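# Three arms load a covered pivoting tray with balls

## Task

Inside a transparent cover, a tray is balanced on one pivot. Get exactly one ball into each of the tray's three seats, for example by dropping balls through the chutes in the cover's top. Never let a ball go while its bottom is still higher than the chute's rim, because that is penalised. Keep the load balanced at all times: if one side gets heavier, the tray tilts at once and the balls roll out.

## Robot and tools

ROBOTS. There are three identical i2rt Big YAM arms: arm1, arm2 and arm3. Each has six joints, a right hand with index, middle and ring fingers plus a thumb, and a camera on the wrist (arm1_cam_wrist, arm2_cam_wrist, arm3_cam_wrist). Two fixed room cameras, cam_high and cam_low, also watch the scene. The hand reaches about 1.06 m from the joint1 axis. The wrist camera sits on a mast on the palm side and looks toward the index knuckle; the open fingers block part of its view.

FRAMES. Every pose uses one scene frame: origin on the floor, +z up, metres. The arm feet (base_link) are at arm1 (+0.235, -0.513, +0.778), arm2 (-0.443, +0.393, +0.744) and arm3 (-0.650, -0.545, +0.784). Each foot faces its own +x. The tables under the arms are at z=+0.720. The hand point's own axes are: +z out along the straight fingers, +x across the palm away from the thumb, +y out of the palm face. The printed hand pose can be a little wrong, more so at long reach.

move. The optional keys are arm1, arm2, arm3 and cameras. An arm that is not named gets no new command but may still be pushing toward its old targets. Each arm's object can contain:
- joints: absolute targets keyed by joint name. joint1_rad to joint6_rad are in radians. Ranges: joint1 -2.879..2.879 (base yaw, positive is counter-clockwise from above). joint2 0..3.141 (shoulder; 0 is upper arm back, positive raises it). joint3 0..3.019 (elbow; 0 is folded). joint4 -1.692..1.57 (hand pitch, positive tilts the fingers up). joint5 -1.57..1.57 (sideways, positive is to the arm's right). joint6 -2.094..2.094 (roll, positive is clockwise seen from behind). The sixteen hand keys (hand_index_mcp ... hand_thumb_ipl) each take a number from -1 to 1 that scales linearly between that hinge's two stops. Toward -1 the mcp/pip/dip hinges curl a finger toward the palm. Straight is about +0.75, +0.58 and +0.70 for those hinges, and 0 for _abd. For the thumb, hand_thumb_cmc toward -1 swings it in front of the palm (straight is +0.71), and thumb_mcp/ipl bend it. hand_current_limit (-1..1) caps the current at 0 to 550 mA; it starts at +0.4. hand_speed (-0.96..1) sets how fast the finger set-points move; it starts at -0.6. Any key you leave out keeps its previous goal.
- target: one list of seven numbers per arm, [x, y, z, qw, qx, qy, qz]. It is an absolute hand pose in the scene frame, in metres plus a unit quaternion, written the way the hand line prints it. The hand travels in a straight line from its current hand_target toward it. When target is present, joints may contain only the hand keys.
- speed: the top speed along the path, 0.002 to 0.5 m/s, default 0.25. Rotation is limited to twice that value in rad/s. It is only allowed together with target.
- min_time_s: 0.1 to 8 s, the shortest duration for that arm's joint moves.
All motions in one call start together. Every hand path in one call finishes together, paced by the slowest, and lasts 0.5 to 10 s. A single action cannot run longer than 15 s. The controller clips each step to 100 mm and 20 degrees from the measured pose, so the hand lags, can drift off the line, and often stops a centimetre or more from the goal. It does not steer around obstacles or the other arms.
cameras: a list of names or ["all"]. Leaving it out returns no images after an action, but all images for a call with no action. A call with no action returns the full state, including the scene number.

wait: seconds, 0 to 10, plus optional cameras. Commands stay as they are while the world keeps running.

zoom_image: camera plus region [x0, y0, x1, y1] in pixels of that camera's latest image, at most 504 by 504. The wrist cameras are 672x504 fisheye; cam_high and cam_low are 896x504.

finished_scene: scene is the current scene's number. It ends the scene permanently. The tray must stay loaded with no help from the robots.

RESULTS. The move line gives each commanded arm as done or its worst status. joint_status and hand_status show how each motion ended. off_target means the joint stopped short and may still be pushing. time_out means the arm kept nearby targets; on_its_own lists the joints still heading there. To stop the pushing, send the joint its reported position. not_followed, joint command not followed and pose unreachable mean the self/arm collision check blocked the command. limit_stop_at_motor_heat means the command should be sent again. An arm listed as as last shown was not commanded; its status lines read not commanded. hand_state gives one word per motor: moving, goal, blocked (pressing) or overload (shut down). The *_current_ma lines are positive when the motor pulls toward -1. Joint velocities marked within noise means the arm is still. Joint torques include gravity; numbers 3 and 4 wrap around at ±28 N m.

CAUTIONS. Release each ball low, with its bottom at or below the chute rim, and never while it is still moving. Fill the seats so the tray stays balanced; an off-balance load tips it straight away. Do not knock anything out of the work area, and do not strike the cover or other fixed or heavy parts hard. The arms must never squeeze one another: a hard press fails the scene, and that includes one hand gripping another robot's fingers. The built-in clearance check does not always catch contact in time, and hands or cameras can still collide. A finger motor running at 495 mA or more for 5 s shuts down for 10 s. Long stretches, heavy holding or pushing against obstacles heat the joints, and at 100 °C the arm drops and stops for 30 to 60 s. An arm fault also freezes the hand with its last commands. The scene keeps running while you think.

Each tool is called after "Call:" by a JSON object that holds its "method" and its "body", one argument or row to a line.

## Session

Scene 2 done. Now scene 3.

Call:
{"method": "move", "body": {
  "cameras": ["all"]
}}

Call:
{"method": "zoom_image", "body": {
  "camera": "cam_high",
  "region": [340, 150, 560, 370]
}}

Call:
{"method": "zoom_image", "body": {
  "camera": "cam_low",
  "region": [340, 160, 580, 300]
}}

Scene clock: 0.00 s.
Joint torques (N m): no reading
Heat: arm1: hottest joint3_rad 27 °C; arm2: hottest joint3_rad 29 °C; arm3: hottest joint3_rad 27 °C.
Joint velocities: within noise
arm1.joint_positions: joint1_rad=-0.401 joint2_rad=+0.603 joint3_rad=+1.356 joint4_rad=-1.432 joint5_rad=-0.113 joint6_rad=+0.982 hand_index_mcp=+0.753 hand_index_abd=+0.000 hand_index_pip=+0.577 hand_index_dip=+0.696 hand_middle_mcp=+0.753 hand_middle_abd=+0.000 hand_middle_pip=+0.577 hand_middle_dip=+0.696 hand_ring_mcp=+0.753 hand_ring_abd=+0.000 hand_ring_pip=+0.577 hand_ring_dip=+0.696 hand_thumb_cmc=+0.714 hand_thumb_axl=+0.677 hand_thumb_mcp=+0.226 hand_thumb_ipl=+0.168 hand_current_limit=+0.400 hand_speed=-0.600
arm1.joint_status: not commanded
arm1.hand_state: goal,goal,goal,goal,goal,goal,goal,goal,goal,goal,goal,goal,goal,goal,goal,goal
arm1.index_mcp_current_ma: 0
arm1.index_abd_current_ma: 0
arm1.index_pip_current_ma: 0
arm1.index_dip_current_ma: 0
arm1.middle_mcp_current_ma: 0
arm1.middle_abd_current_ma: 0
arm1.middle_pip_current_ma: 0
arm1.middle_dip_current_ma: 0
arm1.ring_mcp_current_ma: 0
arm1.ring_abd_current_ma: 0
arm1.ring_pip_current_ma: 0
arm1.ring_dip_current_ma: 0
arm1.thumb_cmc_current_ma: 0
arm1.thumb_axl_current_ma: 0
arm1.thumb_mcp_current_ma: 0
arm1.thumb_ipl_current_ma: 0
arm1.hand_goal_index_mcp: 0.754
arm1.hand_goal_index_abd: 0.000
arm1.hand_goal_index_pip: 0.576
arm1.hand_goal_index_dip: 0.696
arm1.hand_goal_middle_mcp: 0.754
arm1.hand_goal_middle_abd: 0.000
arm1.hand_goal_middle_pip: 0.576
arm1.hand_goal_middle_dip: 0.696
arm1.hand_goal_ring_mcp: 0.754
arm1.hand_goal_ring_abd: 0.000
arm1.hand_goal_ring_pip: 0.576
arm1.hand_goal_ring_dip: 0.696
arm1.hand_goal_thumb_cmc: 0.714
arm1.hand_goal_thumb_axl: 0.678
arm1.hand_goal_thumb_mcp: 0.226
arm1.hand_goal_thumb_ipl: 0.168
arm1.hand: x=+0.1058 y=-0.2979 z=+1.3029 quat_wxyz=(-0.374, +0.051, +0.898, +0.226) (m; scene frame)
arm1.hand_target: x=+0.1076 y=-0.2994 z=+1.3166 quat_wxyz=(-0.384, +0.050, +0.891, +0.235) (m; scene frame)
arm1.hand_status: not commanded
arm2.joint_positions: joint1_rad=-0.684 joint2_rad=+0.649 joint3_rad=+1.432 joint4_rad=-1.344 joint5_rad=-0.060 joint6_rad=+1.102 hand_index_mcp=+0.753 hand_index_abd=+0.000 hand_index_pip=+0.577 hand_index_dip=+0.696 hand_middle_mcp=+0.753 hand_middle_abd=+0.000 hand_middle_pip=+0.577 hand_middle_dip=+0.696 hand_ring_mcp=+0.753 hand_ring_abd=+0.000 hand_ring_pip=+0.577 hand_ring_dip=+0.696 hand_thumb_cmc=+0.714 hand_thumb_axl=+0.677 hand_thumb_mcp=+0.226 hand_thumb_ipl=+0.168 hand_current_limit=+0.400 hand_speed=-0.600
arm2.joint_status: not commanded
arm2.hand_state: goal,goal,goal,goal,goal,goal,goal,goal,goal,goal,goal,goal,goal,goal,goal,goal
arm2.index_mcp_current_ma: 0
arm2.index_abd_current_ma: 0
arm2.index_pip_current_ma: 0
arm2.index_dip_current_ma: 0
arm2.middle_mcp_current_ma: 0
arm2.middle_abd_current_ma: 0
arm2.middle_pip_current_ma: 0
arm2.middle_dip_current_ma: 0
arm2.ring_mcp_current_ma: 0
arm2.ring_abd_current_ma: 0
arm2.ring_pip_current_ma: 0
arm2.ring_dip_current_ma: 0
arm2.thumb_cmc_current_ma: 0
arm2.thumb_axl_current_ma: 0
arm2.thumb_mcp_current_ma: 0
arm2.thumb_ipl_current_ma: 0
arm2.hand_goal_index_mcp: 0.754
arm2.hand_goal_index_abd: 0.000
arm2.hand_goal_index_pip: 0.576
arm2.hand_goal_index_dip: 0.696
arm2.hand_goal_middle_mcp: 0.754
arm2.hand_goal_middle_abd: 0.000
arm2.hand_goal_middle_pip: 0.576
arm2.hand_goal_middle_dip: 0.696
arm2.hand_goal_ring_mcp: 0.754
arm2.hand_goal_ring_abd: 0.000
arm2.hand_goal_ring_pip: 0.576
arm2.hand_goal_ring_dip: 0.696
arm2.hand_goal_thumb_cmc: 0.714
arm2.hand_goal_thumb_axl: 0.678
arm2.hand_goal_thumb_mcp: 0.226
arm2.hand_goal_thumb_ipl: 0.168
arm2.hand: x=-0.6700 y=+0.2516 z=+1.3080 quat_wxyz=(+0.469, +0.547, -0.683, +0.117) (m; scene frame)
arm2.hand_target: x=-0.6678 y=+0.2542 z=+1.3242 quat_wxyz=(+0.485, +0.542, -0.676, +0.120) (m; scene frame)
arm2.hand_status: not commanded
arm3.joint_positions: joint1_rad=-0.596 joint2_rad=+0.608 joint3_rad=+1.530 joint4_rad=-1.167 joint5_rad=-0.002 joint6_rad=+1.149 hand_index_mcp=+0.753 hand_index_abd=+0.000 hand_index_pip=+0.577 hand_index_dip=+0.696 hand_middle_mcp=+0.753 hand_middle_abd=+0.000 hand_middle_pip=+0.577 hand_middle_dip=+0.696 hand_ring_mcp=+0.753 hand_ring_abd=+0.000 hand_ring_pip=+0.577 hand_ring_dip=+0.696 hand_thumb_cmc=+0.714 hand_thumb_axl=+0.677 hand_thumb_mcp=+0.226 hand_thumb_ipl=+0.168 hand_current_limit=+0.400 hand_speed=-0.600
arm3.joint_status: not commanded
arm3.hand_state: goal,goal,goal,goal,goal,goal,goal,goal,goal,goal,goal,goal,goal,goal,goal,goal
arm3.index_mcp_current_ma: 0
arm3.index_abd_current_ma: 0
arm3.index_pip_current_ma: 0
arm3.index_dip_current_ma: 0
arm3.middle_mcp_current_ma: 0
arm3.middle_abd_current_ma: 0
arm3.middle_pip_current_ma: 0
arm3.middle_dip_current_ma: 0
arm3.ring_mcp_current_ma: 0
arm3.ring_abd_current_ma: 0
arm3.ring_pip_current_ma: 0
arm3.ring_dip_current_ma: 0
arm3.thumb_cmc_current_ma: 0
arm3.thumb_axl_current_ma: 0
arm3.thumb_mcp_current_ma: 0
arm3.thumb_ipl_current_ma: 0
arm3.hand_goal_index_mcp: 0.754
arm3.hand_goal_index_abd: 0.000
arm3.hand_goal_index_pip: 0.576
arm3.hand_goal_index_dip: 0.696
arm3.hand_goal_middle_mcp: 0.754
arm3.hand_goal_middle_abd: 0.000
arm3.hand_goal_middle_pip: 0.576
arm3.hand_goal_middle_dip: 0.696
arm3.hand_goal_ring_mcp: 0.754
arm3.hand_goal_ring_abd: 0.000
arm3.hand_goal_ring_pip: 0.576
arm3.hand_goal_ring_dip: 0.696
arm3.hand_goal_thumb_cmc: 0.714
arm3.hand_goal_thumb_axl: 0.678
arm3.hand_goal_thumb_mcp: 0.226
arm3.hand_goal_thumb_ipl: 0.168
arm3.hand: x=-0.4208 y=-0.6160 z=+1.4450 quat_wxyz=(+0.122, +0.768, +0.183, +0.602) (m; scene frame)
arm3.hand_target: x=-0.4254 y=-0.6161 z=+1.4530 quat_wxyz=(+0.123, +0.762, +0.181, +0.610) (m; scene frame)
arm3.hand_status: not commanded
pictures: arm1_cam_wrist, arm2_cam_wrist, arm3_cam_wrist, cam_high, cam_low

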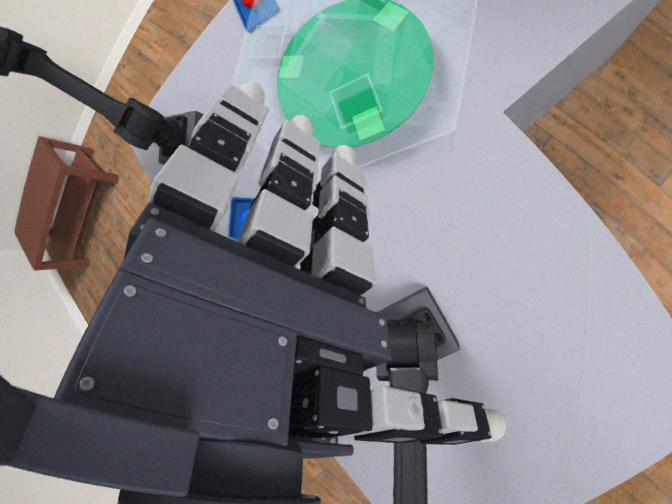

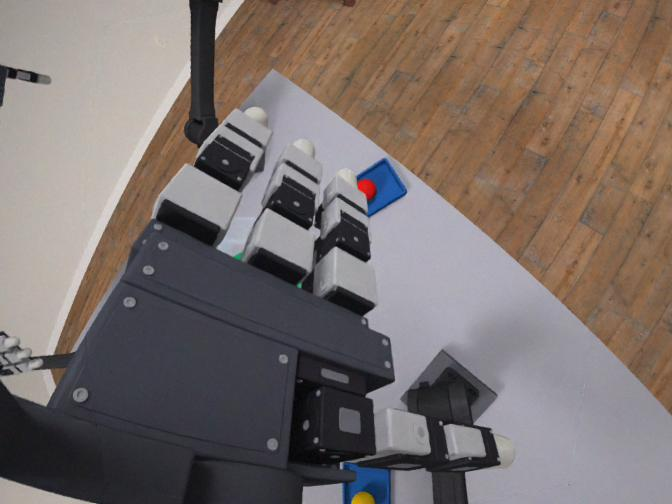

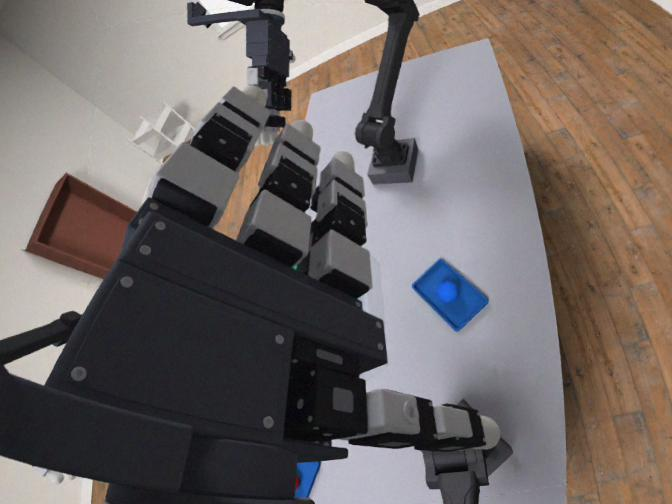

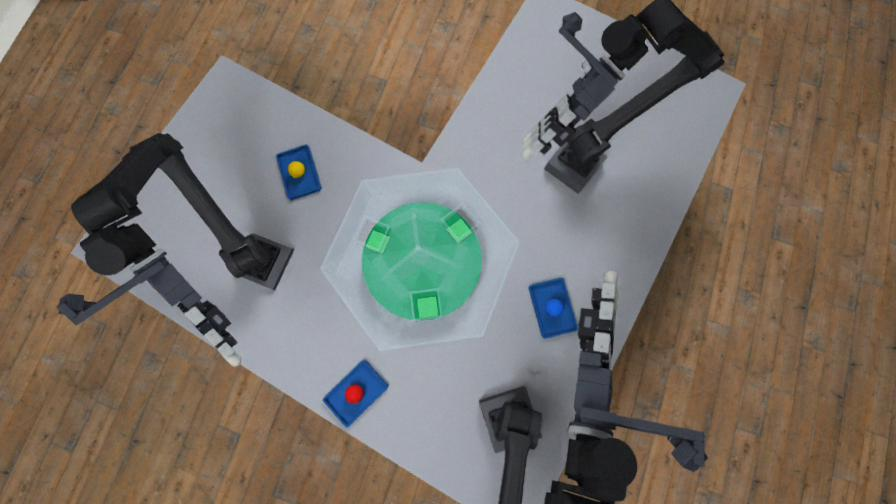

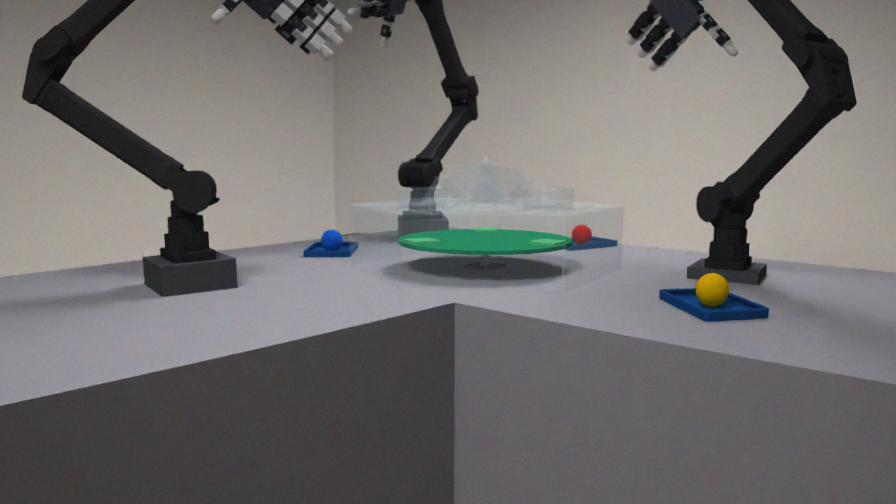

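Scaled by 2.291 from the camera's 896x504 image, which has a finer 1280x720 frame.

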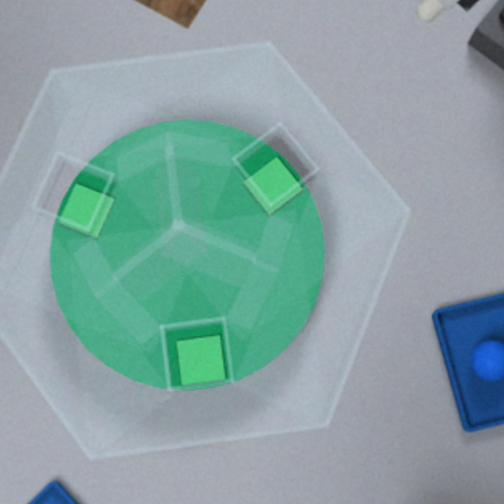

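Scaled by 2.100 from the camera's 896x504 image, which has a finer 1280x720 frame.

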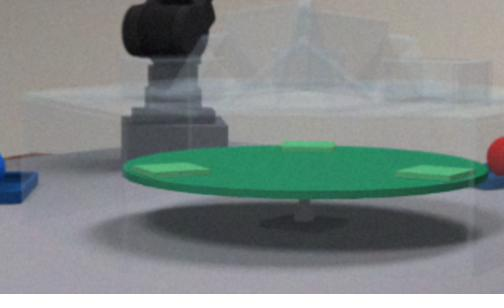

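Call:
{"method": "zoom_image", "body": {
  "camera": "cam_high",
  "region": [350, 200, 400, 250]
}}

Call:
{"method": "zoom_image", "body": {
  "camera": "cam_high",
  "region": [435, 195, 485, 245]
}}

Call:
{"method": "zoom_image", "body": {
  "camera": "cam_high",
  "region": [400, 280, 450, 330]
}}

Call:
{"method": "zoom_image", "body": {
  "camera": "cam_high",
  "region": [530, 280, 580, 330]
}}

Call:
{"method": "zoom_image", "body": {
  "camera": "cam_high",
  "region": [325, 365, 375, 415]
}}

Call:
{"method": "zoom_image", "body": {
  "camera": "cam_high",
  "region": [270, 145, 320, 195]
}}

Call:
{"method": "zoom_image", "body": {
  "camera": "cam_low",
  "region": [370, 150, 610, 270]
}}

Scaled by 10.080 from the camera's 896x504 image, which has a finer 1280x720 frame.

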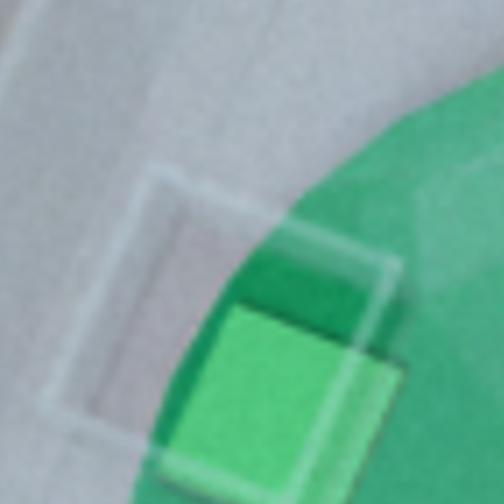

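Scaled by 10.080 from the camera's 896x504 image, which has a finer 1280x720 frame.

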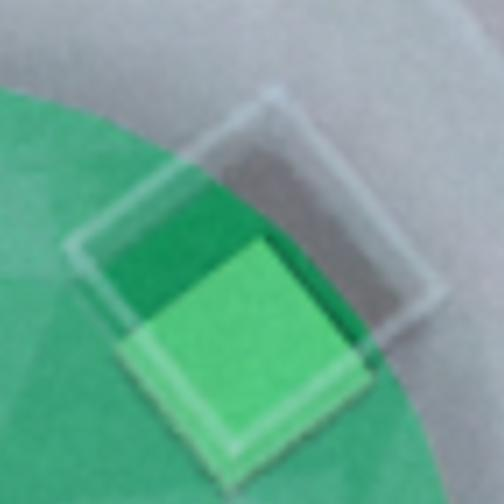

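Scaled by 10.080 from the camera's 896x504 image, which has a finer 1280x720 frame.

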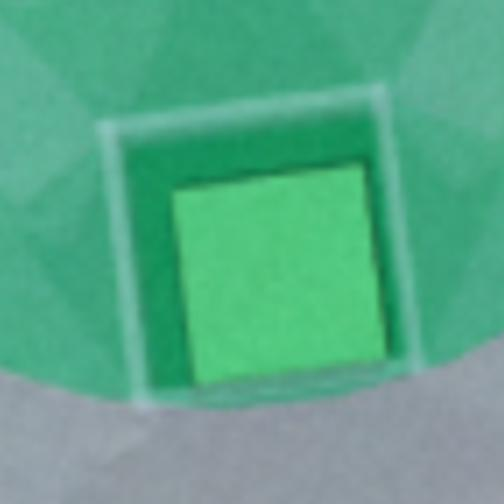

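Scaled by 10.080 from the camera's 896x504 image, which has a finer 1280x720 frame.

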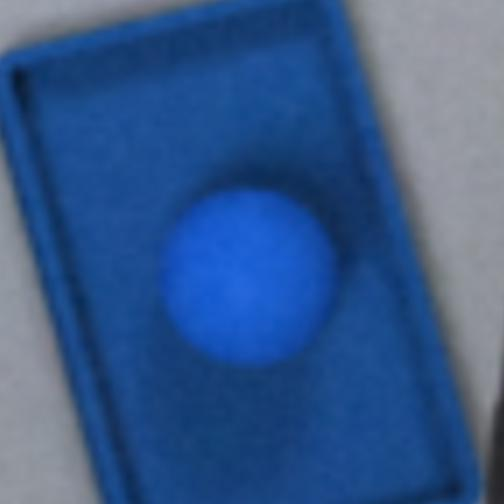

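Scaled by 10.080 from the camera's 896x504 image, which has a finer 1280x720 frame.

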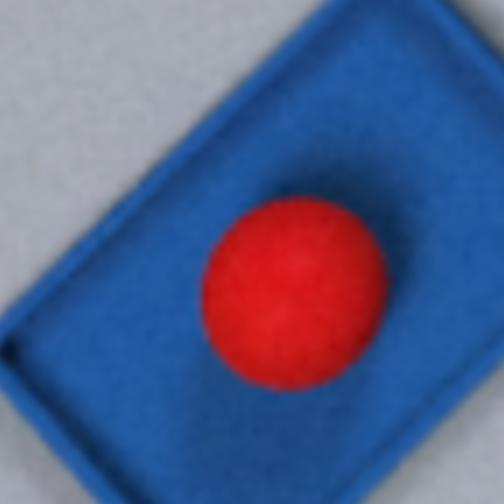

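Scaled by 10.080 from the camera's 896x504 image, which has a finer 1280x720 frame.

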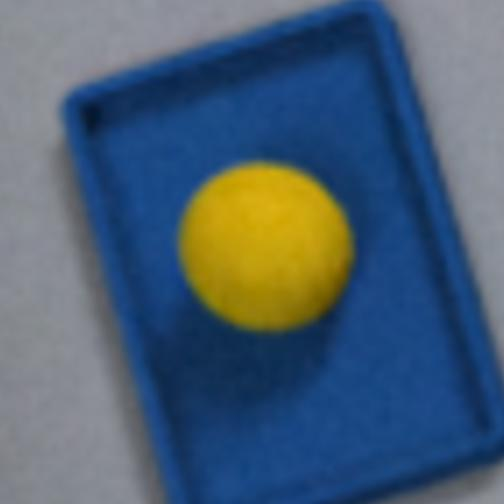

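Scaled by 2.100 from the camera's 896x504 image, which has a finer 1280x720 frame.

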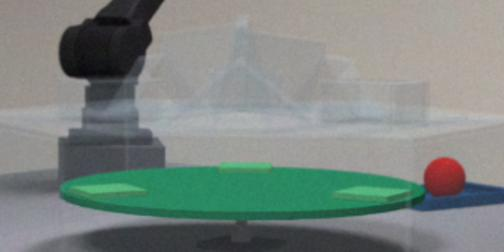

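Call:
{"method": "move", "body": {
  "arm1": {"joints":{"joint1_rad":0.703,"joint2_rad":1.05,"joint3_rad":1.30,"joint4_rad":-1.1,"joint5_rad":1.4467,"joint6_rad":-1.7467,"hand_index_mcp":-0.041,"hand_index_pip":0.27,"hand_index_dip":0.391,"hand_middle_mcp":-0.041,"hand_middle_pip":0.27,"hand_middle_dip":0.391,"hand_thumb_cmc":-0.657,"hand_thumb_axl":0.677,"hand_thumb_mcp":0.393,"hand_thumb_ipl":0.168,"hand_ring_mcp":-0.068,"hand_ring_pip":-0.8,"hand_ring_dip":-0.174},"min_time_s":2.8},
  "arm2": {"joints":{"joint1_rad":2.008,"joint2_rad":0.95,"joint3_rad":1.15,"joint4_rad":-1.1,"joint5_rad":1.4467,"joint6_rad":-1.7467,"hand_index_mcp":-0.041,"hand_index_pip":0.27,"hand_index_dip":0.391,"hand_middle_mcp":-0.041,"hand_middle_pip":0.27,"hand_middle_dip":0.391,"hand_thumb_cmc":-0.657,"hand_thumb_axl":0.677,"hand_thumb_mcp":0.393,"hand_thumb_ipl":0.168,"hand_ring_mcp":-0.068,"hand_ring_pip":-0.8,"hand_ring_dip":-0.174},"min_time_s":3.0},
  "arm3": {"joints":{"joint1_rad":1.331,"joint2_rad":1.05,"joint3_rad":1.30,"joint4_rad":-1.0,"joint5_rad":1.4467,"joint6_rad":-1.7467,"hand_index_mcp":-0.041,"hand_index_pip":0.27,"hand_index_dip":0.391,"hand_middle_mcp":-0.041,"hand_middle_pip":0.27,"hand_middle_dip":0.391,"hand_thumb_cmc":-0.657,"hand_thumb_axl":0.677,"hand_thumb_mcp":0.393,"hand_thumb_ipl":0.168,"hand_ring_mcp":-0.068,"hand_ring_pip":-0.8,"hand_ring_dip":-0.174},"min_time_s":2.8}
}}

Call:
{"method": "move", "body": {
  "arm1": {"joints":{"joint2_rad":1.807,"joint3_rad":1.122,"joint4_rad":-0.694},"min_time_s":2.2},
  "arm2": {"joints":{"joint2_rad":1.26,"joint3_rad":0.623,"joint4_rad":-0.778},"min_time_s":2.2},
  "arm3": {"joints":{"joint2_rad":1.773,"joint3_rad":1.070,"joint4_rad":-0.697},"min_time_s":2.2},
  "cameras": ["arm1_cam_wrist","arm2_cam_wrist","arm3_cam_wrist","cam_high"]
}}

Scene clock: 48.87 s.
Joint torques (N m): arm1=[2.55 -6.12 9.84 0.94 0.93 0.12] | arm2=[-1.14 -2.73 11.59 1.52 0.84 0.09] | arm3=[1.2 -4.89 9.77 2.19 0.82 -0.13]
Heat: arm1: hottest joint3_rad 30 °C; arm2: hottest joint3_rad 35 °C; arm3: hottest joint3_rad 29 °C.
move: arm1 done; arm2 done; arm3 done
Joint velocities: within noise
arm1.joint_positions: joint1_rad=+0.694 joint2_rad=+1.047 joint3_rad=+1.296 joint4_rad=-1.114 joint5_rad=+1.443 joint6_rad=-1.740 hand_index_mcp=-0.042 hand_index_abd=-0.001 hand_index_pip=+0.272 hand_index_dip=+0.395 hand_middle_mcp=-0.042 hand_middle_abd=-0.001 hand_middle_pip=+0.272 hand_middle_dip=+0.395 hand_ring_mcp=-0.067 hand_ring_abd=+0.000 hand_ring_pip=-0.798 hand_ring_dip=-0.172 hand_thumb_cmc=-0.662 hand_thumb_axl=+0.677 hand_thumb_mcp=+0.389 hand_thumb_ipl=+0.168 hand_current_limit=+0.400 hand_speed=-0.600
arm1.joint_status: all done
arm1.hand_state: goal,goal,goal,goal,goal,goal,goal,goal,goal,goal,goal,goal,goal,goal,goal,goal
arm1.index_mcp_current_ma: 0
arm1.index_abd_current_ma: 0
arm1.index_pip_current_ma: 0
arm1.index_dip_current_ma: 1
arm1.middle_mcp_current_ma: 0
arm1.middle_abd_current_ma: 0
arm1.middle_pip_current_ma: 0
arm1.middle_dip_current_ma: 1
arm1.ring_mcp_current_ma: 0
arm1.ring_abd_current_ma: 0
arm1.ring_pip_current_ma: 0
arm1.ring_dip_current_ma: 0
arm1.thumb_cmc_current_ma: -2
arm1.thumb_axl_current_ma: 0
arm1.thumb_mcp_current_ma: -3
arm1.thumb_ipl_current_ma: 0
arm1.hand_goal_index_mcp: -0.040
arm1.hand_goal_index_abd: 0.000
arm1.hand_goal_index_pip: 0.270
arm1.hand_goal_index_dip: 0.392
arm1.hand_goal_middle_mcp: -0.040
arm1.hand_goal_middle_abd: 0.000
arm1.hand_goal_middle_pip: 0.270
arm1.hand_goal_middle_dip: 0.392
arm1.hand_goal_ring_mcp: -0.068
arm1.hand_goal_ring_abd: 0.000
arm1.hand_goal_ring_pip: -0.800
arm1.hand_goal_ring_dip: -0.174
arm1.hand_goal_thumb_cmc: -0.656
arm1.hand_goal_thumb_axl: 0.678
arm1.hand_goal_thumb_mcp: 0.394
arm1.hand_goal_thumb_ipl: 0.168
arm1.hand: x=-0.1784 y=-0.4889 z=+1.2348 quat_wxyz=(+0.594, -0.739, +0.046, +0.316) (m; scene frame)
arm1.hand_target: x=-0.1808 y=-0.4929 z=+1.2375 quat_wxyz=(+0.593, -0.737, +0.046, +0.321) (m; scene frame)
arm1.hand_status: not commanded
arm2.joint_positions: joint1_rad=+2.001 joint2_rad=+0.944 joint3_rad=+1.145 joint4_rad=-1.114 joint5_rad=+1.443 joint6_rad=-1.737 hand_index_mcp=-0.042 hand_index_abd=-0.001 hand_index_pip=+0.272 hand_index_dip=+0.395 hand_middle_mcp=-0.042 hand_middle_abd=-0.001 hand_middle_pip=+0.272 hand_middle_dip=+0.395 hand_ring_mcp=-0.067 hand_ring_abd=+0.001 hand_ring_pip=-0.798 hand_ring_dip=-0.172 hand_thumb_cmc=-0.662 hand_thumb_axl=+0.677 hand_thumb_mcp=+0.389 hand_thumb_ipl=+0.168 hand_current_limit=+0.400 hand_speed=-0.600
arm2.joint_status: all done
arm2.hand_state: goal,goal,goal,goal,goal,goal,goal,goal,goal,goal,goal,goal,goal,goal,goal,goal
arm2.index_mcp_current_ma: -4
arm2.index_abd_current_ma: -1
arm2.index_pip_current_ma: 3
arm2.index_dip_current_ma: 6
arm2.middle_mcp_current_ma: -3
arm2.middle_abd_current_ma: -1
arm2.middle_pip_current_ma: 3
arm2.middle_dip_current_ma: 6
arm2.ring_mcp_current_ma: 1
arm2.ring_abd_current_ma: 1
arm2.ring_pip_current_ma: 2
arm2.ring_dip_current_ma: 4
arm2.thumb_cmc_current_ma: -12
arm2.thumb_axl_current_ma: -1
arm2.thumb_mcp_current_ma: -13
arm2.thumb_ipl_current_ma: 0
arm2.hand_goal_index_mcp: -0.040
arm2.hand_goal_index_abd: 0.000
arm2.hand_goal_index_pip: 0.270
arm2.hand_goal_index_dip: 0.392
arm2.hand_goal_middle_mcp: -0.040
arm2.hand_goal_middle_abd: 0.000
arm2.hand_goal_middle_pip: 0.270
arm2.hand_goal_middle_dip: 0.392
arm2.hand_goal_ring_mcp: -0.068
arm2.hand_goal_ring_abd: 0.000
arm2.hand_goal_ring_pip: -0.800
arm2.hand_goal_ring_dip: -0.174
arm2.hand_goal_thumb_cmc: -0.656
arm2.hand_goal_thumb_axl: 0.678
arm2.hand_goal_thumb_mcp: 0.394
arm2.hand_goal_thumb_ipl: 0.168
arm2.hand: x=-0.0613 y=+0.3760 z=+1.1585 quat_wxyz=(+0.311, +0.010, +0.742, -0.594) (m; scene frame)
arm2.hand_target: x=-0.0581 y=+0.3795 z=+1.1605 quat_wxyz=(+0.315, +0.009, +0.741, -0.594) (m; scene frame)
arm2.hand_status: not commanded
arm3.joint_positions: joint1_rad=+1.321 joint2_rad=+1.043 joint3_rad=+1.301 joint4_rad=-1.013 joint5_rad=+1.444 joint6_rad=-1.729 hand_index_mcp=-0.042 hand_index_abd=-0.001 hand_index_pip=+0.272 hand_index_dip=+0.395 hand_middle_mcp=-0.042 hand_middle_abd=-0.001 hand_middle_pip=+0.272 hand_middle_dip=+0.395 hand_ring_mcp=-0.067 hand_ring_abd=+0.001 hand_ring_pip=-0.799 hand_ring_dip=-0.172 hand_thumb_cmc=-0.662 hand_thumb_axl=+0.677 hand_thumb_mcp=+0.391 hand_thumb_ipl=+0.168 hand_current_limit=+0.400 hand_speed=-0.600
arm3.joint_status: all done
arm3.hand_state: goal,goal,goal,goal,goal,goal,goal,goal,goal,goal,goal,goal,goal,goal,goal,goal
arm3.index_mcp_current_ma: -1
arm3.index_abd_current_ma: 0
arm3.index_pip_current_ma: 1
arm3.index_dip_current_ma: 2
arm3.middle_mcp_current_ma: -1
arm3.middle_abd_current_ma: 0
arm3.middle_pip_current_ma: 1
arm3.middle_dip_current_ma: 2
arm3.ring_mcp_current_ma: 0
arm3.ring_abd_current_ma: 0
arm3.ring_pip_current_ma: 1
arm3.ring_dip_current_ma: 1
arm3.thumb_cmc_current_ma: -5
arm3.thumb_axl_current_ma: 0
arm3.thumb_mcp_current_ma: -3
arm3.thumb_ipl_current_ma: 0
arm3.hand_goal_index_mcp: -0.040
arm3.hand_goal_index_abd: 0.000
arm3.hand_goal_index_pip: 0.270
arm3.hand_goal_index_dip: 0.392
arm3.hand_goal_middle_mcp: -0.040
arm3.hand_goal_middle_abd: 0.000
arm3.hand_goal_middle_pip: 0.270
arm3.hand_goal_middle_dip: 0.392
arm3.hand_goal_ring_mcp: -0.068
arm3.hand_goal_ring_abd: 0.000
arm3.hand_goal_ring_pip: -0.800
arm3.hand_goal_ring_dip: -0.174
arm3.hand_goal_thumb_cmc: -0.656
arm3.hand_goal_thumb_axl: 0.678
arm3.hand_goal_thumb_mcp: 0.394
arm3.hand_goal_thumb_ipl: 0.168
arm3.hand: x=-0.6465 y=-0.1092 z=+1.2493 quat_wxyz=(+0.656, -0.474, +0.568, -0.149) (m; scene frame)
arm3.hand_target: x=-0.6514 y=-0.1067 z=+1.2471 quat_wxyz=(+0.656, -0.480, +0.563, -0.151) (m; scene frame)
arm3.hand_status: not commanded
pictures: none

Scene clock: 51.67 s.
Joint torques (N m): arm1=[2.49 -15.68 7.25 0.13 1.04 -0.04] | arm2=[-0.97 -4.48 8.85 0.69 0.95 -0.04] | arm3=[1.14 -12.75 6.95 1.18 1.04 -0.28]
Heat: arm1: hottest joint3_rad 30 °C; arm2: hottest joint3_rad 35 °C; arm3: hottest joint3_rad 29 °C.
move: arm1 done; arm2 done; arm3 done
Joint velocities: within noise
arm1.joint_positions: joint1_rad=+0.694 joint2_rad=+1.808 joint3_rad=+1.117 joint4_rad=-0.704 joint5_rad=+1.446 joint6_rad=-1.740 hand_index_mcp=-0.043 hand_index_abd=-0.001 hand_index_pip=+0.272 hand_index_dip=+0.395 hand_middle_mcp=-0.042 hand_middle_abd=-0.001 hand_middle_pip=+0.272 hand_middle_dip=+0.395 hand_ring_mcp=-0.067 hand_ring_abd=+0.000 hand_ring_pip=-0.798 hand_ring_dip=-0.172 hand_thumb_cmc=-0.658 hand_thumb_axl=+0.677 hand_thumb_mcp=+0.389 hand_thumb_ipl=+0.168 hand_current_limit=+0.400 hand_speed=-0.600
arm1.joint_status: all done
arm1.hand_state: goal,goal,goal,goal,goal,goal,goal,goal,goal,goal,goal,goal,goal,goal,goal,goal
arm1.index_mcp_current_ma: -1
arm1.index_abd_current_ma: 0
arm1.index_pip_current_ma: 0
arm1.index_dip_current_ma: 1
arm1.middle_mcp_current_ma: 0
arm1.middle_abd_current_ma: 0
arm1.middle_pip_current_ma: 0
arm1.middle_dip_current_ma: 1
arm1.ring_mcp_current_ma: 0
arm1.ring_abd_current_ma: 0
arm1.ring_pip_current_ma: 0
arm1.ring_dip_current_ma: 0
arm1.thumb_cmc_current_ma: 0
arm1.thumb_axl_current_ma: 0
arm1.thumb_mcp_current_ma: -3
arm1.thumb_ipl_current_ma: 0
arm1.hand_goal_index_mcp: -0.040
arm1.hand_goal_index_abd: 0.000
arm1.hand_goal_index_pip: 0.270
arm1.hand_goal_index_dip: 0.392
arm1.hand_goal_middle_mcp: -0.040
arm1.hand_goal_middle_abd: 0.000
arm1.hand_goal_middle_pip: 0.270
arm1.hand_goal_middle_dip: 0.392
arm1.hand_goal_ring_mcp: -0.068
arm1.hand_goal_ring_abd: 0.000
arm1.hand_goal_ring_pip: -0.800
arm1.hand_goal_ring_dip: -0.174
arm1.hand_goal_thumb_cmc: -0.656
arm1.hand_goal_thumb_axl: 0.678
arm1.hand_goal_thumb_mcp: 0.394
arm1.hand_goal_thumb_ipl: 0.168
arm1.hand: x=-0.2999 y=-0.5317 z=+0.8445 quat_wxyz=(+0.651, -0.738, -0.130, +0.126) (m; scene frame)
arm1.hand_target: x=-0.3031 y=-0.5373 z=+0.8474 quat_wxyz=(+0.650, -0.737, -0.129, +0.133) (m; scene frame)
arm1.hand_status: not commanded
arm2.joint_positions: joint1_rad=+2.001 joint2_rad=+1.253 joint3_rad=+0.619 joint4_rad=-0.788 joint5_rad=+1.445 joint6_rad=-1.739 hand_index_mcp=-0.042 hand_index_abd=-0.001 hand_index_pip=+0.272 hand_index_dip=+0.395 hand_middle_mcp=-0.042 hand_middle_abd=-0.001 hand_middle_pip=+0.272 hand_middle_dip=+0.395 hand_ring_mcp=-0.067 hand_ring_abd=+0.001 hand_ring_pip=-0.798 hand_ring_dip=-0.172 hand_thumb_cmc=-0.658 hand_thumb_axl=+0.677 hand_thumb_mcp=+0.389 hand_thumb_ipl=+0.168 hand_current_limit=+0.400 hand_speed=-0.600
arm2.joint_status: all done
arm2.hand_state: goal,goal,goal,goal,goal,goal,goal,goal,goal,goal,goal,goal,goal,goal,goal,goal
arm2.index_mcp_current_ma: -4
arm2.index_abd_current_ma: -1
arm2.index_pip_current_ma: 3
arm2.index_dip_current_ma: 6
arm2.middle_mcp_current_ma: -4
arm2.middle_abd_current_ma: -1
arm2.middle_pip_current_ma: 3
arm2.middle_dip_current_ma: 6
arm2.ring_mcp_current_ma: 1
arm2.ring_abd_current_ma: 1
arm2.ring_pip_current_ma: 2
arm2.ring_dip_current_ma: 4
arm2.thumb_cmc_current_ma: -3
arm2.thumb_axl_current_ma: -1
arm2.thumb_mcp_current_ma: -13
arm2.thumb_ipl_current_ma: 0
arm2.hand_goal_index_mcp: -0.040
arm2.hand_goal_index_abd: 0.000
arm2.hand_goal_index_pip: 0.270
arm2.hand_goal_index_dip: 0.392
arm2.hand_goal_middle_mcp: -0.040
arm2.hand_goal_middle_abd: 0.000
arm2.hand_goal_middle_pip: 0.270
arm2.hand_goal_middle_dip: 0.392
arm2.hand_goal_ring_mcp: -0.068
arm2.hand_goal_ring_abd: 0.000
arm2.hand_goal_ring_pip: -0.800
arm2.hand_goal_ring_dip: -0.174
arm2.hand_goal_thumb_cmc: -0.656
arm2.hand_goal_thumb_axl: 0.678
arm2.hand_goal_thumb_mcp: 0.394
arm2.hand_goal_thumb_ipl: 0.168
arm2.hand: x=-0.0944 y=+0.3622 z=+0.8508 quat_wxyz=(+0.129, -0.158, +0.733, -0.649) (m; scene frame)
arm2.hand_target: x=-0.0919 y=+0.3654 z=+0.8504 quat_wxyz=(+0.131, -0.162, +0.731, -0.649) (m; scene frame)
arm2.hand_status: not commanded
arm3.joint_positions: joint1_rad=+1.322 joint2_rad=+1.760 joint3_rad=+1.069 joint4_rad=-0.707 joint5_rad=+1.446 joint6_rad=-1.732 hand_index_mcp=-0.042 hand_index_abd=-0.001 hand_index_pip=+0.272 hand_index_dip=+0.395 hand_middle_mcp=-0.042 hand_middle_abd=-0.001 hand_middle_pip=+0.272 hand_middle_dip=+0.395 hand_ring_mcp=-0.067 hand_ring_abd=+0.001 hand_ring_pip=-0.799 hand_ring_dip=-0.172 hand_thumb_cmc=-0.658 hand_thumb_axl=+0.677 hand_thumb_mcp=+0.391 hand_thumb_ipl=+0.168 hand_current_limit=+0.400 hand_speed=-0.600
arm3.joint_status: all done
arm3.hand_state: goal,goal,goal,goal,goal,goal,goal,goal,goal,goal,goal,goal,goal,goal,goal,goal
arm3.index_mcp_current_ma: -1
arm3.index_abd_current_ma: 0
arm3.index_pip_current_ma: 1
arm3.index_dip_current_ma: 2
arm3.middle_mcp_current_ma: -1
arm3.middle_abd_current_ma: 0
arm3.middle_pip_current_ma: 1
arm3.middle_dip_current_ma: 2
arm3.ring_mcp_current_ma: 0
arm3.ring_abd_current_ma: 0
arm3.ring_pip_current_ma: 1
arm3.ring_dip_current_ma: 1
arm3.thumb_cmc_current_ma: -1
arm3.thumb_axl_current_ma: 0
arm3.thumb_mcp_current_ma: -3
arm3.thumb_ipl_current_ma: 0
arm3.hand_goal_index_mcp: -0.040
arm3.hand_goal_index_abd: 0.000
arm3.hand_goal_index_pip: 0.270
arm3.hand_goal_index_dip: 0.392
arm3.hand_goal_middle_mcp: -0.040
arm3.hand_goal_middle_abd: 0.000
arm3.hand_goal_middle_pip: 0.270
arm3.hand_goal_middle_dip: 0.392
arm3.hand_goal_ring_mcp: -0.068
arm3.hand_goal_ring_abd: 0.000
arm3.hand_goal_ring_pip: -0.800
arm3.hand_goal_ring_dip: -0.174
arm3.hand_goal_thumb_cmc: -0.656
arm3.hand_goal_thumb_axl: 0.678
arm3.hand_goal_thumb_mcp: 0.394
arm3.hand_goal_thumb_ipl: 0.168
arm3.hand: x=-0.6837 y=-0.0252 z=+0.8460 quat_wxyz=(+0.550, -0.626, +0.416, -0.363) (m; scene frame)
arm3.hand_target: x=-0.6884 y=-0.0255 z=+0.8405 quat_wxyz=(+0.549, -0.631, +0.408, -0.365) (m; scene frame)
arm3.hand_status: not commanded
pictures: arm1_cam_wrist, arm2_cam_wrist, arm3_cam_wrist, cam_high

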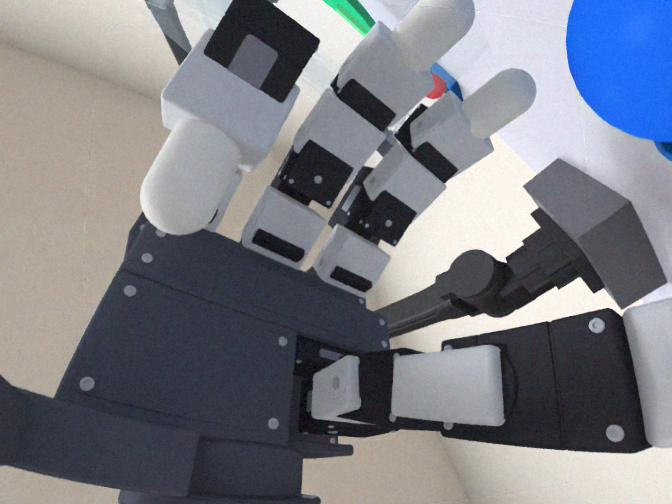

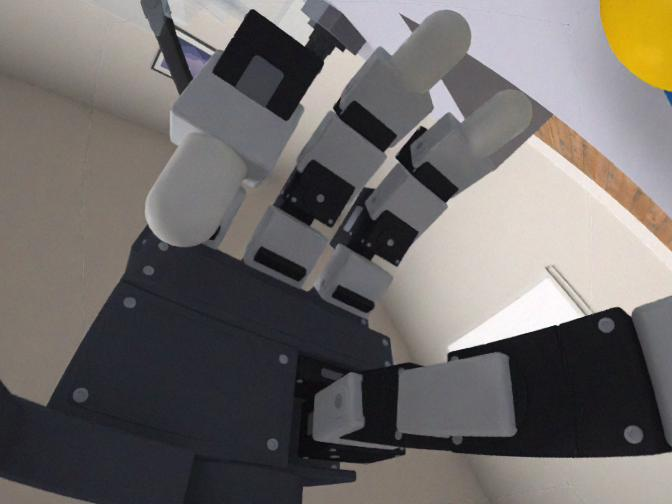

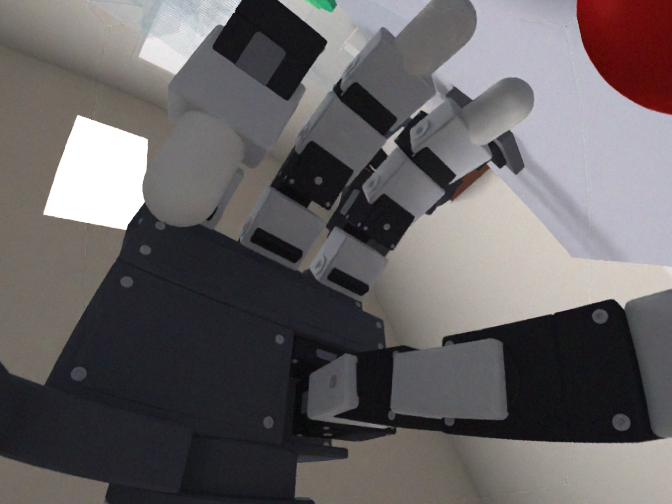

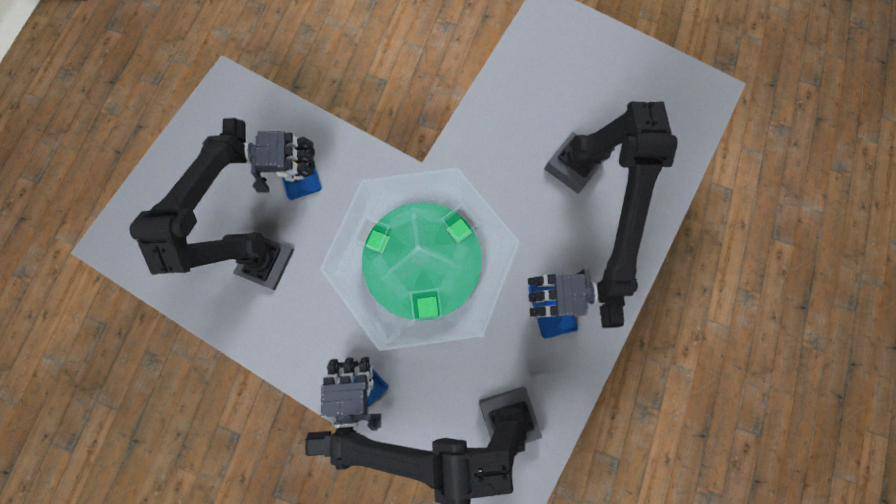

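Call:
{"method": "zoom_image", "body": {
  "camera": "arm1_cam_wrist",
  "region": [532, 0, 672, 160]
}}

Call:
{"method": "zoom_image", "body": {
  "camera": "arm2_cam_wrist",
  "region": [532, 0, 672, 160]
}}

Call:
{"method": "zoom_image", "body": {
  "camera": "arm3_cam_wrist",
  "region": [532, 0, 672, 160]
}}

Scaled by 3.150 from the camera's 672x504 image, which has a finer 960x720 frame.

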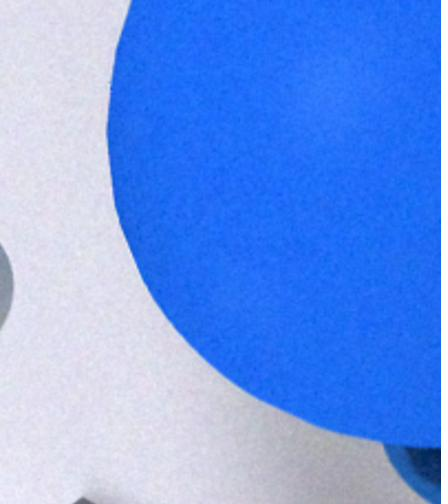

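Scaled by 3.150 from the camera's 672x504 image, which has a finer 960x720 frame.

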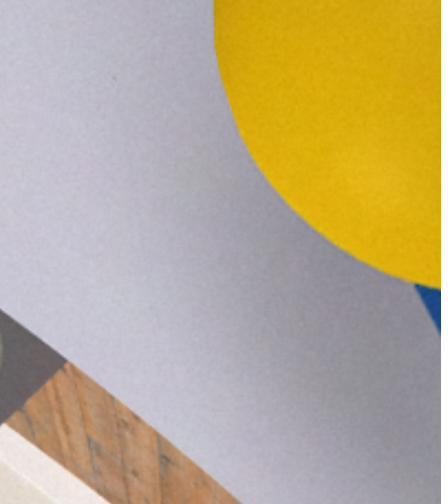

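Scaled by 3.150 from the camera's 672x504 image, which has a finer 960x720 frame.

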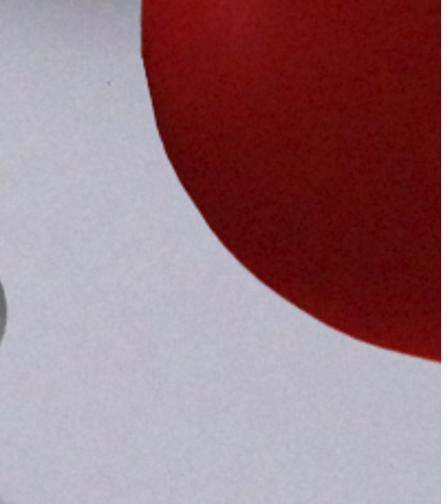

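Call:
{"method": "move", "body": {
  "arm1": {"joints":{"joint1_rad":0.669,"joint2_rad":1.860,"joint3_rad":1.116,"joint4_rad":-0.626},"min_time_s":0.8},
  "arm2": {"joints":{"joint1_rad":1.982,"joint2_rad":1.307,"joint3_rad":0.571,"joint4_rad":-0.672},"min_time_s":0.8},
  "arm3": {"joints":{"joint1_rad":1.295,"joint2_rad":1.826,"joint3_rad":1.050,"joint4_rad":-0.624},"min_time_s":0.8},
  "cameras": ["arm1_cam_wrist","arm2_cam_wrist","arm3_cam_wrist"]
}}

Call:
{"method": "zoom_image", "body": {
  "camera": "arm1_cam_wrist",
  "region": [502, 0, 672, 190]
}}

Call:
{"method": "zoom_image", "body": {
  "camera": "arm2_cam_wrist",
  "region": [502, 0, 672, 190]
}}

Call:
{"method": "zoom_image", "body": {
  "camera": "arm3_cam_wrist",
  "region": [502, 0, 672, 190]
}}

Scene clock: 87.57 s.
Joint torques (N m): arm1=[1.08 -15.33 6.53 0.14 1.04 -0.03] | arm2=[-2.08 -4.37 8.05 0.73 0.95 -0.03] | arm3=[-0.03 -12.16 6.27 1.2 1.04 -0.29]
Heat: arm1: hottest joint3_rad 30 °C; arm2: hottest joint3_rad 35 °C; arm3: hottest joint3_rad 29 °C.
move: arm1 done; arm2 done; arm3 done
Joint velocities: within noise
arm1.joint_positions: joint1_rad=+0.678 joint2_rad=+1.852 joint3_rad=+1.117 joint4_rad=-0.637 joint5_rad=+1.446 joint6_rad=-1.740 hand_index_mcp=-0.043 hand_index_abd=-0.001 hand_index_pip=+0.272 hand_index_dip=+0.395 hand_middle_mcp=-0.042 hand_middle_abd=-0.001 hand_middle_pip=+0.272 hand_middle_dip=+0.395 hand_ring_mcp=-0.067 hand_ring_abd=+0.000 hand_ring_pip=-0.798 hand_ring_dip=-0.172 hand_thumb_cmc=-0.658 hand_thumb_axl=+0.677 hand_thumb_mcp=+0.389 hand_thumb_ipl=+0.168 hand_current_limit=+0.400 hand_speed=-0.600
arm1.joint_status: all done
arm1.hand_state: goal,goal,goal,goal,goal,goal,goal,goal,goal,goal,goal,goal,goal,goal,goal,goal
arm1.index_mcp_current_ma: -1
arm1.index_abd_current_ma: 0
arm1.index_pip_current_ma: 0
arm1.index_dip_current_ma: 1
arm1.middle_mcp_current_ma: 0
arm1.middle_abd_current_ma: 0
arm1.middle_pip_current_ma: 0
arm1.middle_dip_current_ma: 1
arm1.ring_mcp_current_ma: 0
arm1.ring_abd_current_ma: 0
arm1.ring_pip_current_ma: 0
arm1.ring_dip_current_ma: 0
arm1.thumb_cmc_current_ma: 0
arm1.thumb_axl_current_ma: 0
arm1.thumb_mcp_current_ma: -3
arm1.thumb_ipl_current_ma: 0
arm1.hand_goal_index_mcp: -0.040
arm1.hand_goal_index_abd: 0.000
arm1.hand_goal_index_pip: 0.270
arm1.hand_goal_index_dip: 0.392
arm1.hand_goal_middle_mcp: -0.040
arm1.hand_goal_middle_abd: 0.000
arm1.hand_goal_middle_pip: 0.270
arm1.hand_goal_middle_dip: 0.392
arm1.hand_goal_ring_mcp: -0.068
arm1.hand_goal_ring_abd: 0.000
arm1.hand_goal_ring_pip: -0.800
arm1.hand_goal_ring_dip: -0.174
arm1.hand_goal_thumb_cmc: -0.656
arm1.hand_goal_thumb_axl: 0.678
arm1.hand_goal_thumb_mcp: 0.394
arm1.hand_goal_thumb_ipl: 0.168
arm1.hand: x=-0.3085 y=-0.5259 z=+0.8259 quat_wxyz=(+0.650, -0.740, -0.116, +0.130) (m; scene frame)
arm1.hand_target: x=-0.3088 y=-0.5208 z=+0.8221 quat_wxyz=(+0.651, -0.740, -0.114, +0.125) (m; scene frame)
arm1.hand_status: not commanded
arm2.joint_positions: joint1_rad=+1.990 joint2_rad=+1.297 joint3_rad=+0.569 joint4_rad=-0.682 joint5_rad=+1.445 joint6_rad=-1.739 hand_index_mcp=-0.042 hand_index_abd=-0.001 hand_index_pip=+0.272 hand_index_dip=+0.395 hand_middle_mcp=-0.042 hand_middle_abd=-0.001 hand_middle_pip=+0.272 hand_middle_dip=+0.395 hand_ring_mcp=-0.067 hand_ring_abd=+0.001 hand_ring_pip=-0.798 hand_ring_dip=-0.172 hand_thumb_cmc=-0.658 hand_thumb_axl=+0.677 hand_thumb_mcp=+0.389 hand_thumb_ipl=+0.168 hand_current_limit=+0.400 hand_speed=-0.600
arm2.joint_status: all done
arm2.hand_state: goal,goal,goal,goal,goal,goal,goal,goal,goal,goal,goal,goal,goal,goal,goal,goal
arm2.index_mcp_current_ma: -4
arm2.index_abd_current_ma: -1
arm2.index_pip_current_ma: 3
arm2.index_dip_current_ma: 6
arm2.middle_mcp_current_ma: -4
arm2.middle_abd_current_ma: -1
arm2.middle_pip_current_ma: 3
arm2.middle_dip_current_ma: 6
arm2.ring_mcp_current_ma: 1
arm2.ring_abd_current_ma: 1
arm2.ring_pip_current_ma: 2
arm2.ring_dip_current_ma: 4
arm2.thumb_cmc_current_ma: -3
arm2.thumb_axl_current_ma: -1
arm2.thumb_mcp_current_ma: -13
arm2.thumb_ipl_current_ma: 0
arm2.hand_goal_index_mcp: -0.040
arm2.hand_goal_index_abd: 0.000
arm2.hand_goal_index_pip: 0.270
arm2.hand_goal_index_dip: 0.392
arm2.hand_goal_middle_mcp: -0.040
arm2.hand_goal_middle_abd: 0.000
arm2.hand_goal_middle_pip: 0.270
arm2.hand_goal_middle_dip: 0.392
arm2.hand_goal_ring_mcp: -0.068
arm2.hand_goal_ring_abd: 0.000
arm2.hand_goal_ring_pip: -0.800
arm2.hand_goal_ring_dip: -0.174
arm2.hand_goal_thumb_cmc: -0.656
arm2.hand_goal_thumb_axl: 0.678
arm2.hand_goal_thumb_mcp: 0.394
arm2.hand_goal_thumb_ipl: 0.168
arm2.hand: x=-0.0980 y=+0.3571 z=+0.8252 quat_wxyz=(+0.130, -0.150, +0.734, -0.649) (m; scene frame)
arm2.hand_target: x=-0.0972 y=+0.3546 z=+0.8233 quat_wxyz=(+0.126, -0.150, +0.734, -0.650) (m; scene frame)
arm2.hand_status: not commanded
arm3.joint_positions: joint1_rad=+1.306 joint2_rad=+1.806 joint3_rad=+1.053 joint4_rad=-0.634 joint5_rad=+1.446 joint6_rad=-1.732 hand_index_mcp=-0.042 hand_index_abd=-0.001 hand_index_pip=+0.272 hand_index_dip=+0.395 hand_middle_mcp=-0.042 hand_middle_abd=-0.001 hand_middle_pip=+0.272 hand_middle_dip=+0.395 hand_ring_mcp=-0.067 hand_ring_abd=+0.001 hand_ring_pip=-0.799 hand_ring_dip=-0.172 hand_thumb_cmc=-0.658 hand_thumb_axl=+0.677 hand_thumb_mcp=+0.391 hand_thumb_ipl=+0.168 hand_current_limit=+0.400 hand_speed=-0.600
arm3.joint_status: all done
arm3.hand_state: goal,goal,goal,goal,goal,goal,goal,goal,goal,goal,goal,goal,goal,goal,goal,goal
arm3.index_mcp_current_ma: -1
arm3.index_abd_current_ma: 0
arm3.index_pip_current_ma: 1
arm3.index_dip_current_ma: 2
arm3.middle_mcp_current_ma: -1
arm3.middle_abd_current_ma: 0
arm3.middle_pip_current_ma: 1
arm3.middle_dip_current_ma: 2
arm3.ring_mcp_current_ma: 0
arm3.ring_abd_current_ma: 0
arm3.ring_pip_current_ma: 1
arm3.ring_dip_current_ma: 1
arm3.thumb_cmc_current_ma: -1
arm3.thumb_axl_current_ma: 0
arm3.thumb_mcp_current_ma: -3
arm3.thumb_ipl_current_ma: 0
arm3.hand_goal_index_mcp: -0.040
arm3.hand_goal_index_abd: 0.000
arm3.hand_goal_index_pip: 0.270
arm3.hand_goal_index_dip: 0.392
arm3.hand_goal_middle_mcp: -0.040
arm3.hand_goal_middle_abd: 0.000
arm3.hand_goal_middle_pip: 0.270
arm3.hand_goal_middle_dip: 0.392
arm3.hand_goal_ring_mcp: -0.068
arm3.hand_goal_ring_abd: 0.000
arm3.hand_goal_ring_pip: -0.800
arm3.hand_goal_ring_dip: -0.174
arm3.hand_goal_thumb_cmc: -0.656
arm3.hand_goal_thumb_axl: 0.678
arm3.hand_goal_thumb_mcp: 0.394
arm3.hand_goal_thumb_ipl: 0.168
arm3.hand: x=-0.6766 y=-0.0225 z=+0.8221 quat_wxyz=(+0.550, -0.621, +0.424, -0.364) (m; scene frame)
arm3.hand_target: x=-0.6697 y=-0.0248 z=+0.8116 quat_wxyz=(+0.543, -0.624, +0.419, -0.375) (m; scene frame)
arm3.hand_status: not commanded
pictures: arm1_cam_wrist, arm2_cam_wrist, arm3_cam_wrist

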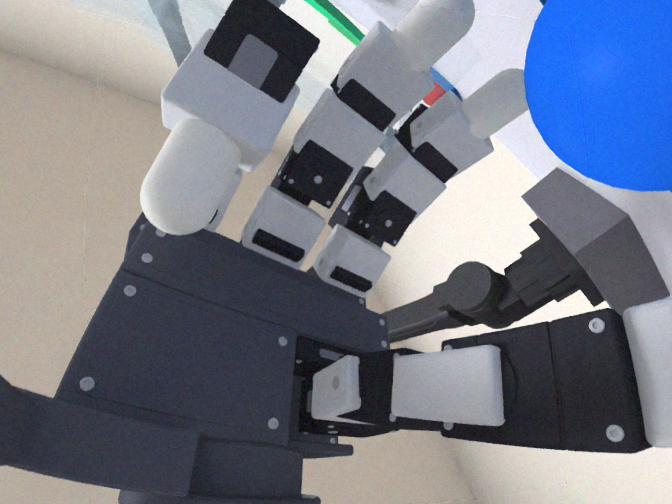

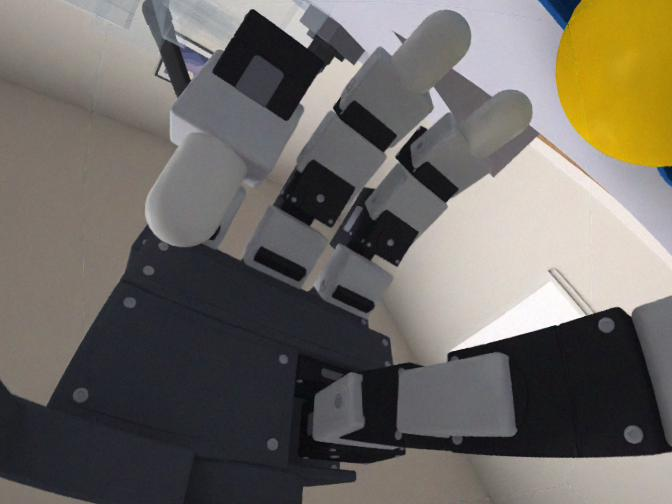

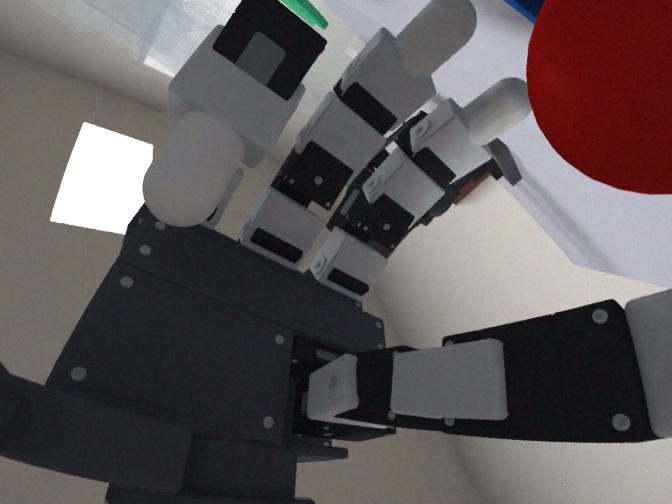

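Scaled by 2.653 from the camera's 672x504 image, which has a finer 960x720 frame.

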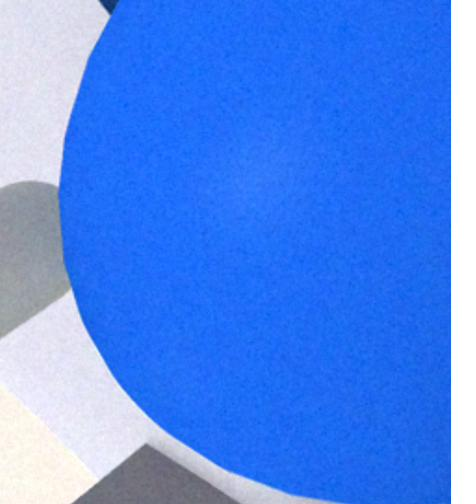

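Scaled by 2.653 from the camera's 672x504 image, which has a finer 960x720 frame.

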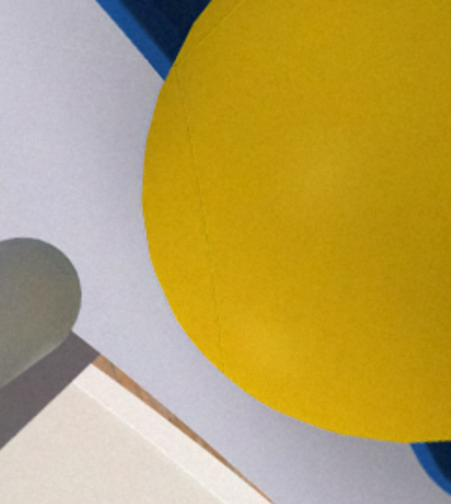

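Scaled by 2.653 from the camera's 672x504 image, which has a finer 960x720 frame.

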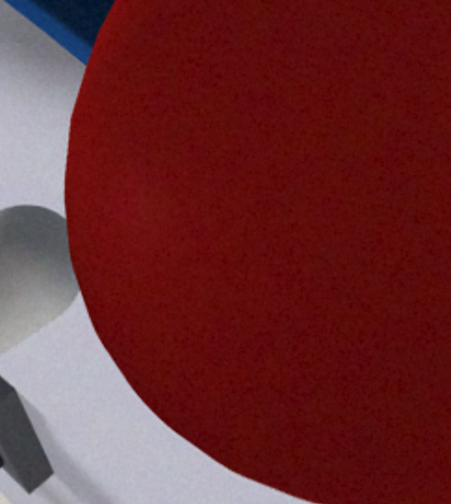

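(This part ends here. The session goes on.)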